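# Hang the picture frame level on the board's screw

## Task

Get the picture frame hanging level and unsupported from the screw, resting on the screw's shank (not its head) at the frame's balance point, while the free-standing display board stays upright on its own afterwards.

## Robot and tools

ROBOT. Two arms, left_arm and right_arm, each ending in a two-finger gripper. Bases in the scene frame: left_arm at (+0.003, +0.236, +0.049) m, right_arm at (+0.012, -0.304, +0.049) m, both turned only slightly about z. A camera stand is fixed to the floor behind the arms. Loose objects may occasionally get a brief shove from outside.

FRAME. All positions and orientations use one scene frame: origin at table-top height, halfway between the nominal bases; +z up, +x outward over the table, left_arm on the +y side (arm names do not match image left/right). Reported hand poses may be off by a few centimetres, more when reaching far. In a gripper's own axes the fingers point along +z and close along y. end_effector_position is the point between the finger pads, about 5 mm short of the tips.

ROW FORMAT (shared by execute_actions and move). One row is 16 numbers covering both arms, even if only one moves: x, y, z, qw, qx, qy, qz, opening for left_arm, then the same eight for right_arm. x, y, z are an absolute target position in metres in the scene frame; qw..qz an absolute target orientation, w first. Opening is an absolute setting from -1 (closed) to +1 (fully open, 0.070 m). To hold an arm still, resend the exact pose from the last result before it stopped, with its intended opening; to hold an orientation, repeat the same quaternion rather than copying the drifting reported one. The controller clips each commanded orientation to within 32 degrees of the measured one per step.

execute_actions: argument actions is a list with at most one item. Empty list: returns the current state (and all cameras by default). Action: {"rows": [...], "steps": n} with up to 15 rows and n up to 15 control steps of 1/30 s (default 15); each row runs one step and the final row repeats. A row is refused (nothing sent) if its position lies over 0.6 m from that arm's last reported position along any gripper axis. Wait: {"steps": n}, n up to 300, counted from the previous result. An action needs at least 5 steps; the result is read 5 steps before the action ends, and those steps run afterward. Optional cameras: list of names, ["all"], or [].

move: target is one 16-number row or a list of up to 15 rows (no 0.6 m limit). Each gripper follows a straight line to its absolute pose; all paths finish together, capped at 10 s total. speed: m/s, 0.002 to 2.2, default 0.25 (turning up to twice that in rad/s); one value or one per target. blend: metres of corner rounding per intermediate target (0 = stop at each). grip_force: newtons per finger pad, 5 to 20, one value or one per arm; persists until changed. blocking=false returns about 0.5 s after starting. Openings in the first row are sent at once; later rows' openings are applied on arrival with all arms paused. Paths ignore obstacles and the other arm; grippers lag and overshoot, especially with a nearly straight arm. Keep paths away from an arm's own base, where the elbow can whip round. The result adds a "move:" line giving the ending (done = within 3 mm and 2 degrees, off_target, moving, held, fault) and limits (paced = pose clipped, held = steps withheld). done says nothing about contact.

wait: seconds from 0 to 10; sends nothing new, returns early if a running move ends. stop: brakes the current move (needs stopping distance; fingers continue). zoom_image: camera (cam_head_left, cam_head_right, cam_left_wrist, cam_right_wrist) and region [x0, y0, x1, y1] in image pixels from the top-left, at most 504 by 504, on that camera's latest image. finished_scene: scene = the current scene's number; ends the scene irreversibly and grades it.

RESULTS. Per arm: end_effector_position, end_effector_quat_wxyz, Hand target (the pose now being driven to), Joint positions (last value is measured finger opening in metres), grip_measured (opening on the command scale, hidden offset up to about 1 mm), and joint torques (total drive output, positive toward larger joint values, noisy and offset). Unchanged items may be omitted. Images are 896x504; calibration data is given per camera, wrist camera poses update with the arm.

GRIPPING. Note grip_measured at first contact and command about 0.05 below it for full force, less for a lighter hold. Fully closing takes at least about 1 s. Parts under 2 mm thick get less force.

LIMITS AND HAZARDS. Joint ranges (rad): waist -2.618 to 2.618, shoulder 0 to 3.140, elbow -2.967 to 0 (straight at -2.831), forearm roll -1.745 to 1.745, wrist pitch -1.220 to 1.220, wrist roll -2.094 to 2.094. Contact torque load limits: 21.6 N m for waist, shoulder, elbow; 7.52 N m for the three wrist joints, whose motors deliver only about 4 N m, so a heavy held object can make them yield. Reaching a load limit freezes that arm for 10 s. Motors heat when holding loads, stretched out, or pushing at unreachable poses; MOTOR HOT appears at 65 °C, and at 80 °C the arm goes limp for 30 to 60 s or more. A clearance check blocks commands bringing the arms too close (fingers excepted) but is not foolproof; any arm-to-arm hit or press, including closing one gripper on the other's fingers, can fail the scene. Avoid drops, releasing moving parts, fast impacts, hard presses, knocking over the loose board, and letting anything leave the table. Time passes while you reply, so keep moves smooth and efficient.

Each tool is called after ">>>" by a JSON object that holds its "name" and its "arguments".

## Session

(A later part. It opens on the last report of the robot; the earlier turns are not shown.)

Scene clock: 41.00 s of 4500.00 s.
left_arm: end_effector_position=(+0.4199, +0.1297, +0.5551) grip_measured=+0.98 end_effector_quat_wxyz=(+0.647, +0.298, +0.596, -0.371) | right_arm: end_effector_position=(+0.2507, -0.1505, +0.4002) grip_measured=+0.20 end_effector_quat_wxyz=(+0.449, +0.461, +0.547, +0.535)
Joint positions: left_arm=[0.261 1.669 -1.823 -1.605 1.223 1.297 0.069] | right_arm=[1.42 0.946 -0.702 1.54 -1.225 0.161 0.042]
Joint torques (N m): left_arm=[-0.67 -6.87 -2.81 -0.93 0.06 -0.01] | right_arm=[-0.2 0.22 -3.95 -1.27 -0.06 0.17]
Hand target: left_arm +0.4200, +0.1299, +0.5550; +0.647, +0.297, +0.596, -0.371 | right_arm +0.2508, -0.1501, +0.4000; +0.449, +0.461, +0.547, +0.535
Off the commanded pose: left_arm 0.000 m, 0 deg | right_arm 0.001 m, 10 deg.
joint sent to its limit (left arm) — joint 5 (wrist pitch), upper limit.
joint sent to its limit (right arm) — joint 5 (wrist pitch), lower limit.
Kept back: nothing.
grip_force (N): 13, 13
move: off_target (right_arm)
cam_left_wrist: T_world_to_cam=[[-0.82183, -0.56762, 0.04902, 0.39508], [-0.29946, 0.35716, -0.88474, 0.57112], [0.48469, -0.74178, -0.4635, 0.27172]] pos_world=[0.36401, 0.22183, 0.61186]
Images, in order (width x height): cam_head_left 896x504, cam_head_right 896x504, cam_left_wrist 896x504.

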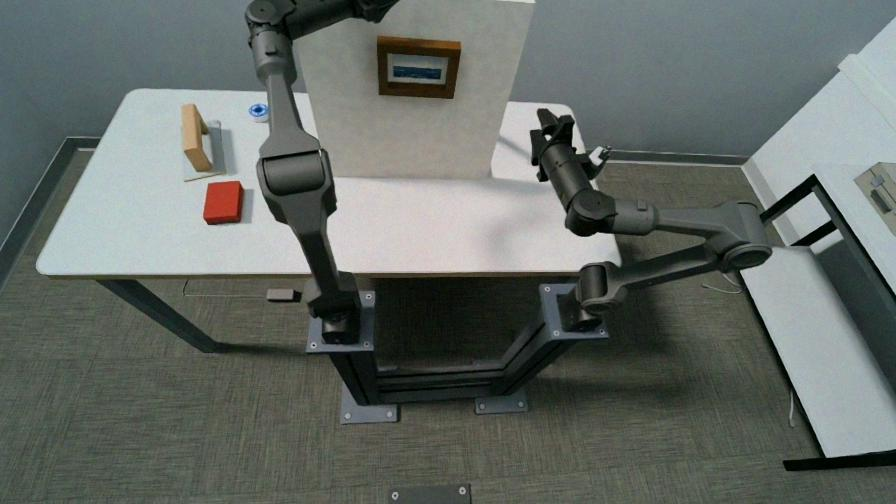

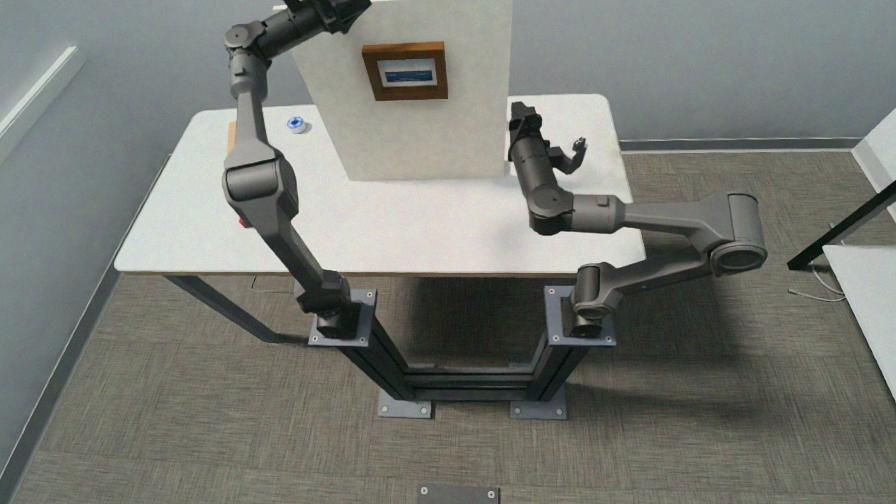

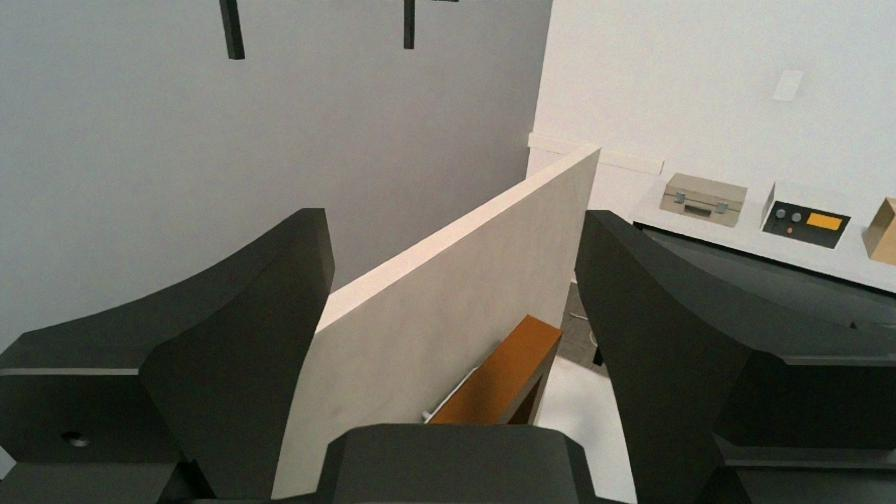

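>>> {"name": "move", "arguments": {"target": [[0.42,0.13,0.555,0.647,0.298,0.596,-0.372,1,0.33,0.07,0.4256,0.4912,0.5087,0.4912,0.5087,0.2],[0.42,0.13,0.555,0.647,0.298,0.596,-0.372,1,0.430,0.07,0.4256,0.4912,0.5087,0.4912,0.5087,0.2]], "speed": [0.25,0.12], "cameras": ["cam_right_wrist"]}}

Scene clock: 44.77 s of 4500.00 s.
left_arm: end_effector_position=(+0.4199, +0.1297, +0.5551) grip_measured=+0.98 end_effector_quat_wxyz=(+0.647, +0.298, +0.596, -0.371) | right_arm: end_effector_position=(+0.4304, +0.0699, +0.4255) grip_measured=+0.20 end_effector_quat_wxyz=(+0.491, +0.509, +0.491, +0.508)
Joint positions: left_arm=[0.261 1.669 -1.823 -1.605 1.223 1.297 0.069] | right_arm=[1.111 2.085 -2.017 1.581 -1.088 0.012 0.042]
Joint torques (N m): left_arm=[-0.67 -6.87 -2.64 -0.93 0.08 -0.04] | right_arm=[0.74 -10.2 -3.53 -1.15 -0.02 0.12]
Hand target: left_arm +0.4200, +0.1299, +0.5550; +0.647, +0.297, +0.596, -0.371 | right_arm +0.4300, +0.0700, +0.4256; +0.491, +0.509, +0.491, +0.509
Off the commanded pose: left_arm 0.000 m, 0 deg | right_arm 0.000 m, 0 deg.
joint sent to its limit (left arm) — joint 5 (wrist pitch), upper limit.
Kept back: nothing.
grip_force (N): 13, 13
move: done
cam_right_wrist: T_world_to_cam=[[-0.00982, 0.07332, -0.99726, 0.42406], [-0.60953, 0.79017, 0.0641, 0.17354], [0.7927, 0.60849, 0.03693, -0.28106]] pos_world=[0.33274, 0.0028, 0.42215]

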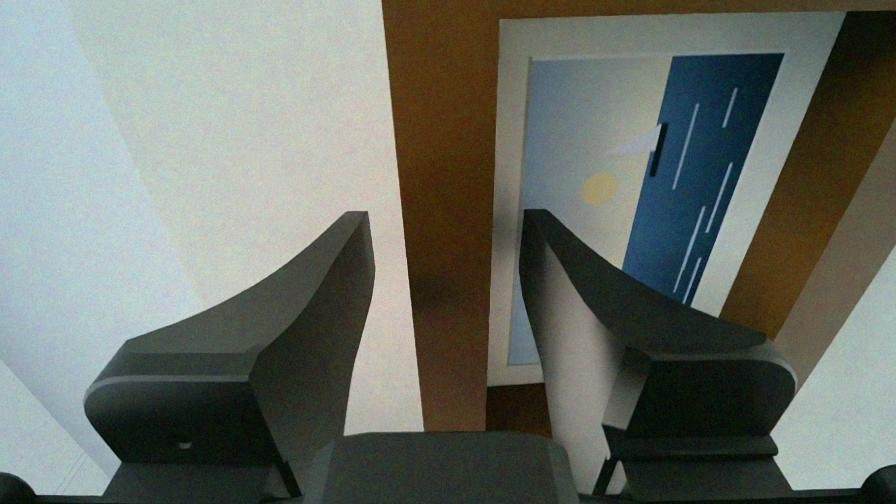

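>>> {"name": "move", "arguments": {"target": [[0.42,0.13,0.555,0.647,0.298,0.596,-0.372,1,0.430,0.07,0.4261,0.4947,0.5052,0.4947,0.5052,0.2],[0.42,0.13,0.555,0.647,0.298,0.596,-0.372,1,0.430,0.07,0.4261,0.4947,0.5052,0.4947,0.5052,-0.5],[0.42,0.13,0.555,0.647,0.298,0.596,-0.372,1,0.430,0.07,0.4315,0.4947,0.5052,0.4947,0.5052,-0.52],[0.42,0.13,0.555,0.647,0.298,0.596,-0.372,1,0.430,0.0715,0.4315,0.5,0.5,0.5,0.5,-0.52],[0.42,0.13,0.555,0.647,0.298,0.596,-0.372,1,0.430,0.0715,0.4272,0.5,0.5,0.5,0.5,-0.52]], "speed": 0.04, "cameras": ["cam_right_wrist","cam_left_wrist"]}}

>>> {"name": "zoom_image", "arguments": {"camera": "cam_left_wrist", "region": [400, 370, 460, 430]}}

Scene clock: 47.93 s of 4500.00 s.
left_arm: end_effector_position=(+0.4199, +0.1297, +0.5551) grip_measured=+0.98 end_effector_quat_wxyz=(+0.647, +0.298, +0.596, -0.371) | right_arm: end_effector_position=(+0.4304, +0.0715, +0.4272) grip_measured=-0.44 end_effector_quat_wxyz=(+0.500, +0.500, +0.500, +0.500)
Joint positions: left_arm=[0.261 1.669 -1.823 -1.605 1.223 1.297 0.069] | right_arm=[1.112 2.092 -2.036 1.586 -1.09 -0.034 0.02]
Joint torques (N m): left_arm=[-0.66 -6.99 -2.87 -0.91 0.08 -0.07] | right_arm=[0.48 -10.84 -3.79 -1.2 0.23 -0.18]
Hand target: left_arm +0.4200, +0.1299, +0.5550; +0.647, +0.297, +0.596, -0.371 | right_arm +0.4300, +0.0715, +0.4272; +0.500, +0.500, +0.500, +0.500
Off the commanded pose: left_arm 0.000 m, 0 deg | right_arm 0.000 m, 0 deg.
joint sent to its limit (left arm) — joint 5 (wrist pitch), upper limit.
Kept back: nothing.
grip_force (N): 13, 13
move: done
cam_left_wrist: T_world_to_cam=[[-0.82183, -0.56762, 0.04902, 0.39508], [-0.29946, 0.35716, -0.88474, 0.57112], [0.48469, -0.74178, -0.4635, 0.27172]] pos_world=[0.36401, 0.22183, 0.61186]
cam_right_wrist: T_world_to_cam=[[-0.00887, 0.0389, -0.9992, 0.42851], [-0.60962, 0.79187, 0.03625, 0.184], [0.79265, 0.60945, 0.01669, -0.27348]] pos_world=[0.33274, 0.0043, 0.42606]
Images, in order (width x height): cam_left_wrist 896x504, cam_right_wrist 896x504.

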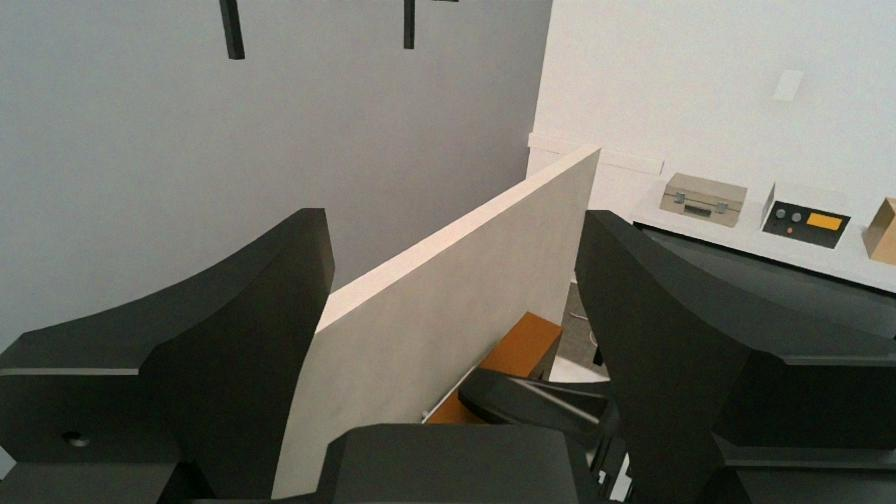

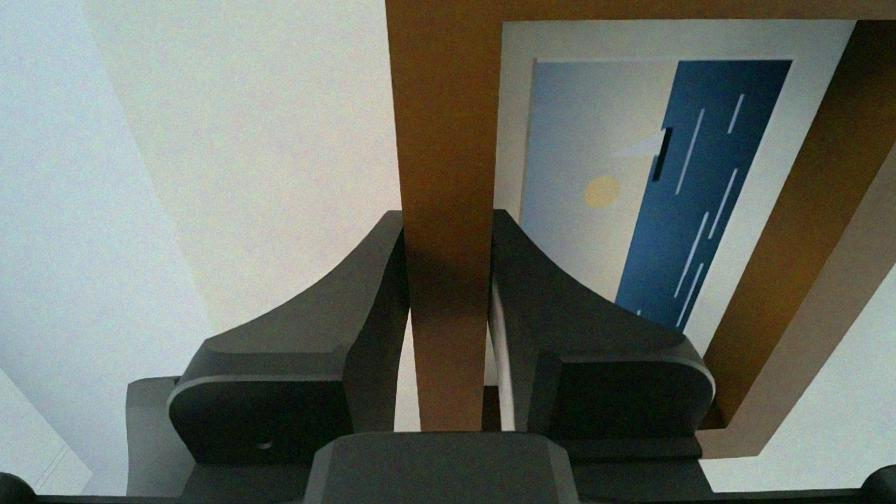

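Scaled by 8.400 from the camera's image (finer frame: 1280x720).

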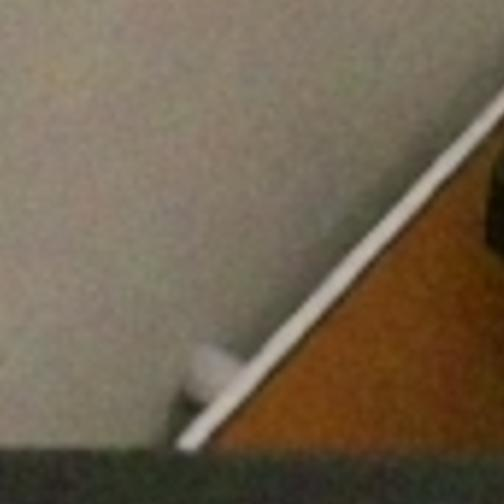

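Lower to contact, then release.

>>> {"name": "move", "arguments": {"target": [0.42,0.13,0.555,0.647,0.298,0.596,-0.372,1,0.430,0.0715,0.4262,0.5,0.5,0.5,0.5,-0.52], "speed": 0.03}}

>>> {"name": "move", "arguments": {"target": [0.42,0.13,0.555,0.647,0.298,0.596,-0.372,1,0.430,0.0715,0.4252,0.5,0.5,0.5,0.5,-0.52], "speed": 0.03}}

Scene clock: 48.67 s of 4500.00 s.
left_arm: end_effector_position=(+0.4199, +0.1297, +0.5551) grip_measured=+0.98 end_effector_quat_wxyz=(+0.647, +0.298, +0.596, -0.371) | right_arm: end_effector_position=(+0.4302, +0.0711, +0.4267) grip_measured=-0.44 end_effector_quat_wxyz=(+0.501, +0.500, +0.500, +0.500)
Joint positions: left_arm=[0.261 1.669 -1.823 -1.605 1.223 1.297 0.069] | right_arm=[1.112 2.09 -2.03 1.584 -1.09 -0.031 0.02]
Joint torques (N m): left_arm=[-0.69 -6.84 -2.7 -0.91 0.1 -0.05] | right_arm=[0.75 -8.53 -3.26 -0.77 0.48 0.16]
Hand target: left_arm +0.4200, +0.1299, +0.5550; +0.647, +0.297, +0.596, -0.371 | right_arm +0.4300, +0.0715, +0.4262; +0.500, +0.500, +0.500, +0.500
Off the commanded pose: left_arm 0.000 m, 0 deg | right_arm 0.001 m, 0 deg.
joint sent to its limit (left arm) — joint 5 (wrist pitch), upper limit.
Kept back: nothing.
grip_force (N): 13, 13
move: done

Scene clock: 49.17 s of 4500.00 s.
left_arm: end_effector_position=(+0.4199, +0.1297, +0.5551) grip_measured=+0.98 end_effector_quat_wxyz=(+0.647, +0.298, +0.596, -0.371) | right_arm: end_effector_position=(+0.4301, +0.0710, +0.4264) grip_measured=-0.44 end_effector_quat_wxyz=(+0.500, +0.500, +0.499, +0.501)
Joint positions: left_arm=[0.261 1.669 -1.823 -1.605 1.223 1.297 0.069] | right_arm=[1.112 2.089 -2.026 1.58 -1.09 -0.024 0.02]
Joint torques (N m): left_arm=[-0.58 -6.99 -2.76 -0.9 0.07 -0.03] | right_arm=[1.37 -6.57 -2.21 0.04 0.55 -0.28]
Hand target: left_arm +0.4200, +0.1299, +0.5550; +0.647, +0.297, +0.596, -0.371 | right_arm +0.4300, +0.0715, +0.4252; +0.500, +0.500, +0.500, +0.500
Off the commanded pose: left_arm 0.000 m, 0 deg | right_arm 0.001 m, 0 deg.
joint sent to its limit (left arm) — joint 5 (wrist pitch), upper limit.
Kept back: nothing.
grip_force (N): 13, 13
move: done

>>> {"name": "move", "arguments": {"target": [0.42,0.13,0.555,0.647,0.298,0.596,-0.372,1,0.430,0.0725,0.4258,0.5,0.5,0.5,0.5,-0.52], "speed": 0.02}}

Scene clock: 49.90 s of 4500.00 s.
left_arm: end_effector_position=(+0.4199, +0.1297, +0.5551) grip_measured=+0.98 end_effector_quat_wxyz=(+0.647, +0.298, +0.596, -0.371) | right_arm: end_effector_position=(+0.4302, +0.0714, +0.4261) grip_measured=-0.44 end_effector_quat_wxyz=(+0.501, +0.501, +0.499, +0.499)
Joint positions: left_arm=[0.261 1.669 -1.823 -1.605 1.223 1.297 0.069] | right_arm=[1.113 2.093 -2.034 1.586 -1.093 -0.032 0.02]
Joint torques (N m): left_arm=[-0.55 -6.9 -2.83 -0.9 0.07 -0.06] | right_arm=[3.47 -3.2 -3.18 -0.21 1.74 0.1]
Hand target: left_arm +0.4200, +0.1299, +0.5550; +0.647, +0.297, +0.596, -0.371 | right_arm +0.4300, +0.0725, +0.4258; +0.500, +0.500, +0.500, +0.500
Off the commanded pose: left_arm 0.000 m, 0 deg | right_arm 0.001 m, 0 deg.
joint sent to its limit (left arm) — joint 5 (wrist pitch), upper limit.
Kept back: nothing.
grip_force (N): 13, 13
move: done

>>> {"name": "move", "arguments": {"target": [[0.42,0.13,0.555,0.647,0.298,0.596,-0.372,1,0.430,0.0725,0.4292,0.5,0.5,0.5,0.5,-0.52],[0.42,0.13,0.555,0.647,0.298,0.596,-0.372,1,0.430,0.0729,0.4264,0.5,0.5,0.5,0.5,-0.52]], "speed": 0.03}}

>>> {"name": "move", "arguments": {"target": [0.42,0.13,0.555,0.647,0.298,0.596,-0.372,1,0.430,0.0729,0.4252,0.5,0.5,0.5,0.5,-0.52], "speed": 0.03}}

Scene clock: 50.87 s of 4500.00 s.
left_arm: end_effector_position=(+0.4199, +0.1297, +0.5551) grip_measured=+0.98 end_effector_quat_wxyz=(+0.647, +0.298, +0.596, -0.371) | right_arm: end_effector_position=(+0.4305, +0.0728, +0.4276) grip_measured=-0.45 end_effector_quat_wxyz=(+0.501, +0.499, +0.499, +0.501)
Joint positions: left_arm=[0.261 1.669 -1.823 -1.605 1.223 1.297 0.069] | right_arm=[1.113 2.097 -2.043 1.584 -1.09 -0.035 0.019]
Joint torques (N m): left_arm=[-0.56 -6.9 -2.81 -0.9 0.1 -0.05] | right_arm=[5 -5.54 -1.87 0.36 1.57 -0.21]
Hand target: left_arm +0.4200, +0.1299, +0.5550; +0.647, +0.297, +0.596, -0.371 | right_arm +0.4300, +0.0729, +0.4264; +0.500, +0.500, +0.500, +0.500
Off the commanded pose: left_arm 0.000 m, 0 deg | right_arm 0.001 m, 0 deg.
joint sent to its limit (left arm) — joint 5 (wrist pitch), upper limit.
Kept back: nothing.
grip_force (N): 13, 13
move: done

Scene clock: 51.37 s of 4500.00 s.
left_arm: end_effector_position=(+0.4199, +0.1297, +0.5551) grip_measured=+0.98 end_effector_quat_wxyz=(+0.647, +0.298, +0.596, -0.371) | right_arm: end_effector_position=(+0.4300, +0.0726, +0.4264) grip_measured=-0.45 end_effector_quat_wxyz=(+0.500, +0.500, +0.499, +0.501)
Joint positions: left_arm=[0.261 1.669 -1.823 -1.605 1.223 1.297 0.069] | right_arm=[1.114 2.095 -2.036 1.582 -1.091 -0.029 0.019]
Joint torques (N m): left_arm=[-0.38 -6.93 -2.71 -0.86 0.06 -0.02] | right_arm=[4.8 -3.32 -0.56 1.47 1 -0.26]
Hand target: left_arm +0.4200, +0.1299, +0.5550; +0.647, +0.297, +0.596, -0.371 | right_arm +0.4300, +0.0729, +0.4252; +0.500, +0.500, +0.500, +0.500
Off the commanded pose: left_arm 0.000 m, 0 deg | right_arm 0.001 m, 0 deg.
joint sent to its limit (left arm) — joint 5 (wrist pitch), upper limit.
Kept back: nothing.
grip_force (N): 13, 13
move: done

>>> {"name": "move", "arguments": {"target": [[0.42,0.13,0.555,0.647,0.298,0.596,-0.372,1,0.430,0.0722,0.4268,0.5,0.5,0.5,0.5,-0.5],[0.42,0.13,0.555,0.647,0.298,0.596,-0.372,1,0.430,0.0722,0.4268,0.5,0.5,0.5,0.5,0.2]], "speed": 0.02, "cameras": ["cam_right_wrist","cam_left_wrist"]}}

>>> {"name": "zoom_image", "arguments": {"camera": "cam_left_wrist", "region": [400, 280, 580, 430]}}

Scene clock: 53.07 s of 4500.00 s.
left_arm: end_effector_position=(+0.4199, +0.1297, +0.5551) grip_measured=+0.98 end_effector_quat_wxyz=(+0.647, +0.298, +0.596, -0.371) | right_arm: end_effector_position=(+0.4299, +0.0727, +0.4261) grip_measured=+0.20 end_effector_quat_wxyz=(+0.500, +0.500, +0.501, +0.500)
Joint positions: left_arm=[0.261 1.669 -1.823 -1.605 1.223 1.297 0.069] | right_arm=[1.114 2.094 -2.037 1.588 -1.089 -0.035 0.042]
Joint torques (N m): left_arm=[-0.42 -6.9 -2.74 -0.88 0.07 -0.04] | right_arm=[-0.42 -10.45 -4.58 -1.23 -0.12 0.11]
Hand target: left_arm +0.4200, +0.1299, +0.5550; +0.647, +0.297, +0.596, -0.371 | right_arm +0.4300, +0.0722, +0.4268; +0.500, +0.500, +0.500, +0.500
Off the commanded pose: left_arm 0.000 m, 0 deg | right_arm 0.001 m, 0 deg.
joint sent to its limit (left arm) — joint 5 (wrist pitch), upper limit.
Kept back: nothing.
grip_force (N): 13, 13
move: done
cam_left_wrist: T_world_to_cam=[[-0.82183, -0.56762, 0.04902, 0.39508], [-0.29946, 0.35716, -0.88474, 0.57112], [0.48469, -0.74178, -0.4635, 0.27172]] pos_world=[0.36401, 0.22183, 0.61186]
cam_right_wrist: T_world_to_cam=[[-0.01122, 0.03777, -0.99922, 0.42856], [-0.61118, 0.79064, 0.03675, 0.18336], [0.79141, 0.61112, 0.01421, -0.27238]] pos_world=[0.33243, 0.0053, 0.42535]
Images, in order (width x height): cam_left_wrist 896x504, cam_right_wrist 896x504.

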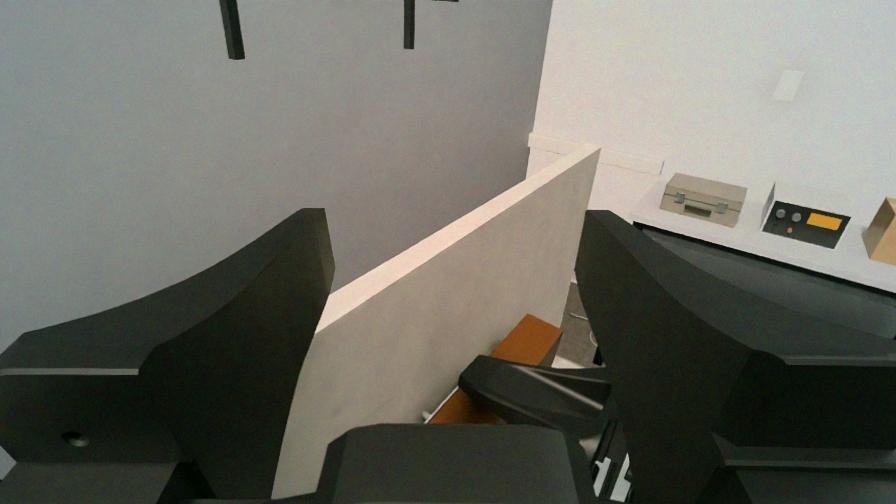

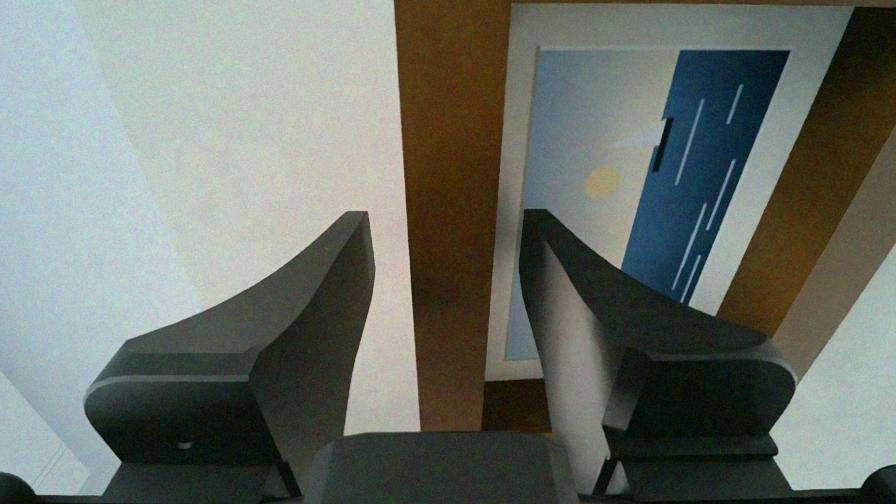

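Scaled by 2.800 from the camera's image (finer frame: 1280x720).

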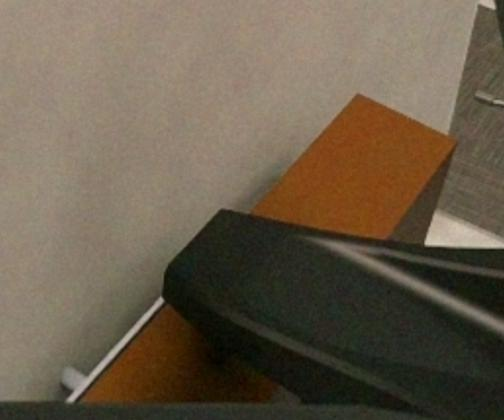

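>>> {"name": "move", "arguments": {"target": [0.42,0.13,0.555,0.647,0.298,0.596,-0.372,1,0.34,0.0725,0.4261,0.5,0.5,0.5,0.5,0.2], "speed": 0.12, "cameras": ["cam_head_left","cam_left_wrist"]}}

>>> {"name": "zoom_image", "arguments": {"camera": "cam_left_wrist", "region": [400, 370, 460, 430]}}

Scene clock: 55.87 s of 4500.00 s.
left_arm: end_effector_position=(+0.4199, +0.1297, +0.5551) grip_measured=+0.98 end_effector_quat_wxyz=(+0.647, +0.298, +0.596, -0.371) | right_arm: end_effector_position=(+0.3398, +0.0723, +0.4263) grip_measured=+0.20 end_effector_quat_wxyz=(+0.483, +0.486, +0.516, +0.514)
Joint positions: left_arm=[0.261 1.669 -1.823 -1.605 1.223 1.297 0.069] | right_arm=[1.309 1.894 -1.722 1.546 -1.225 0.089 0.042]
Joint torques (N m): left_arm=[-0.4 -6.64 -2.79 -0.87 0.07 -0.04] | right_arm=[-0.41 -7.1 -4.51 -1.21 -0.11 -0.07]
Hand target: left_arm +0.4200, +0.1299, +0.5550; +0.647, +0.297, +0.596, -0.371 | right_arm +0.3403, +0.0724, +0.4261; +0.483, +0.486, +0.516, +0.514
Off the commanded pose: left_arm 0.000 m, 0 deg | right_arm 0.000 m, 4 deg.
joint read past its limit (right arm) — joint 5 (wrist pitch), lower limit.
joint sent to its limit (left arm) — joint 5 (wrist pitch), upper limit.
joint sent to its limit (right arm) — joint 5 (wrist pitch), lower limit.
Kept back: nothing.
grip_force (N): 13, 13
move: off_target (right_arm)
cam_left_wrist: T_world_to_cam=[[-0.82183, -0.56762, 0.04902, 0.39508], [-0.29946, 0.35716, -0.88474, 0.57112], [0.48469, -0.74178, -0.4635, 0.27172]] pos_world=[0.36401, 0.22183, 0.61186]

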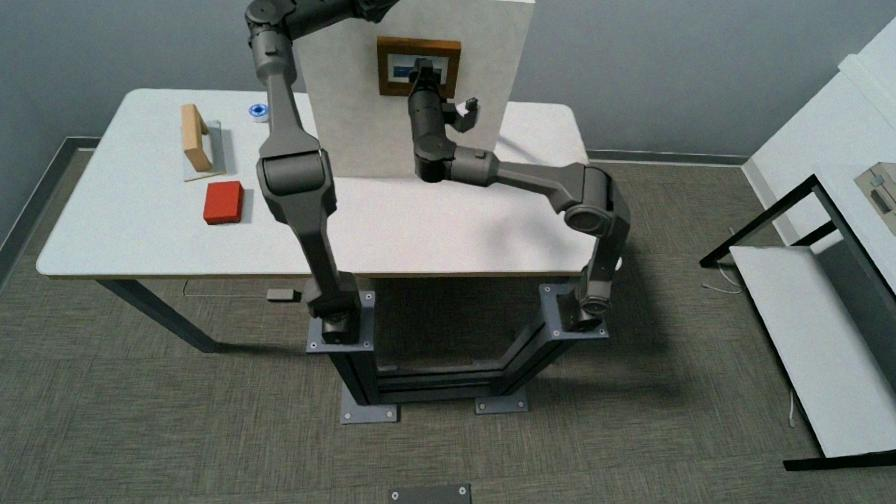

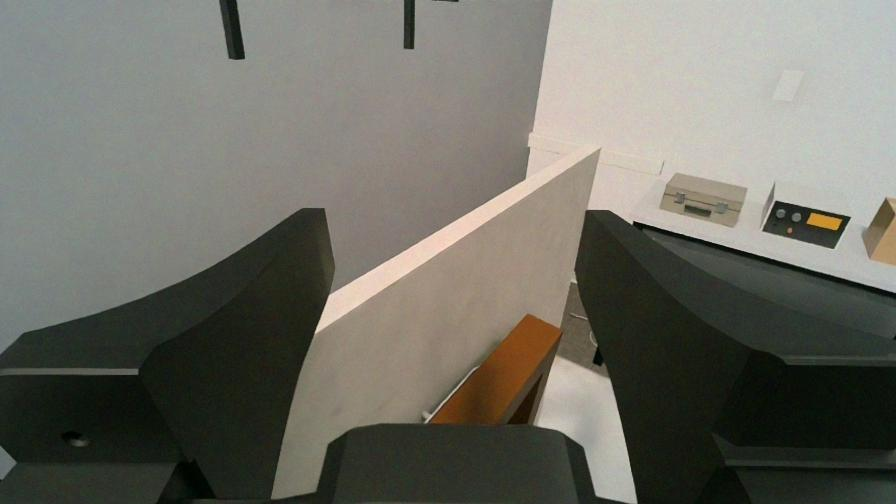

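Scaled by 8.400 from the camera's image (finer frame: 1280x720).

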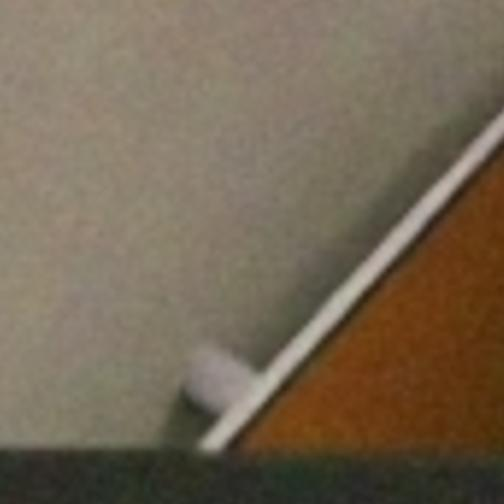

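>>> {"name": "finished_scene", "arguments": {"scene": 2}}

The scene is finished: the task was done.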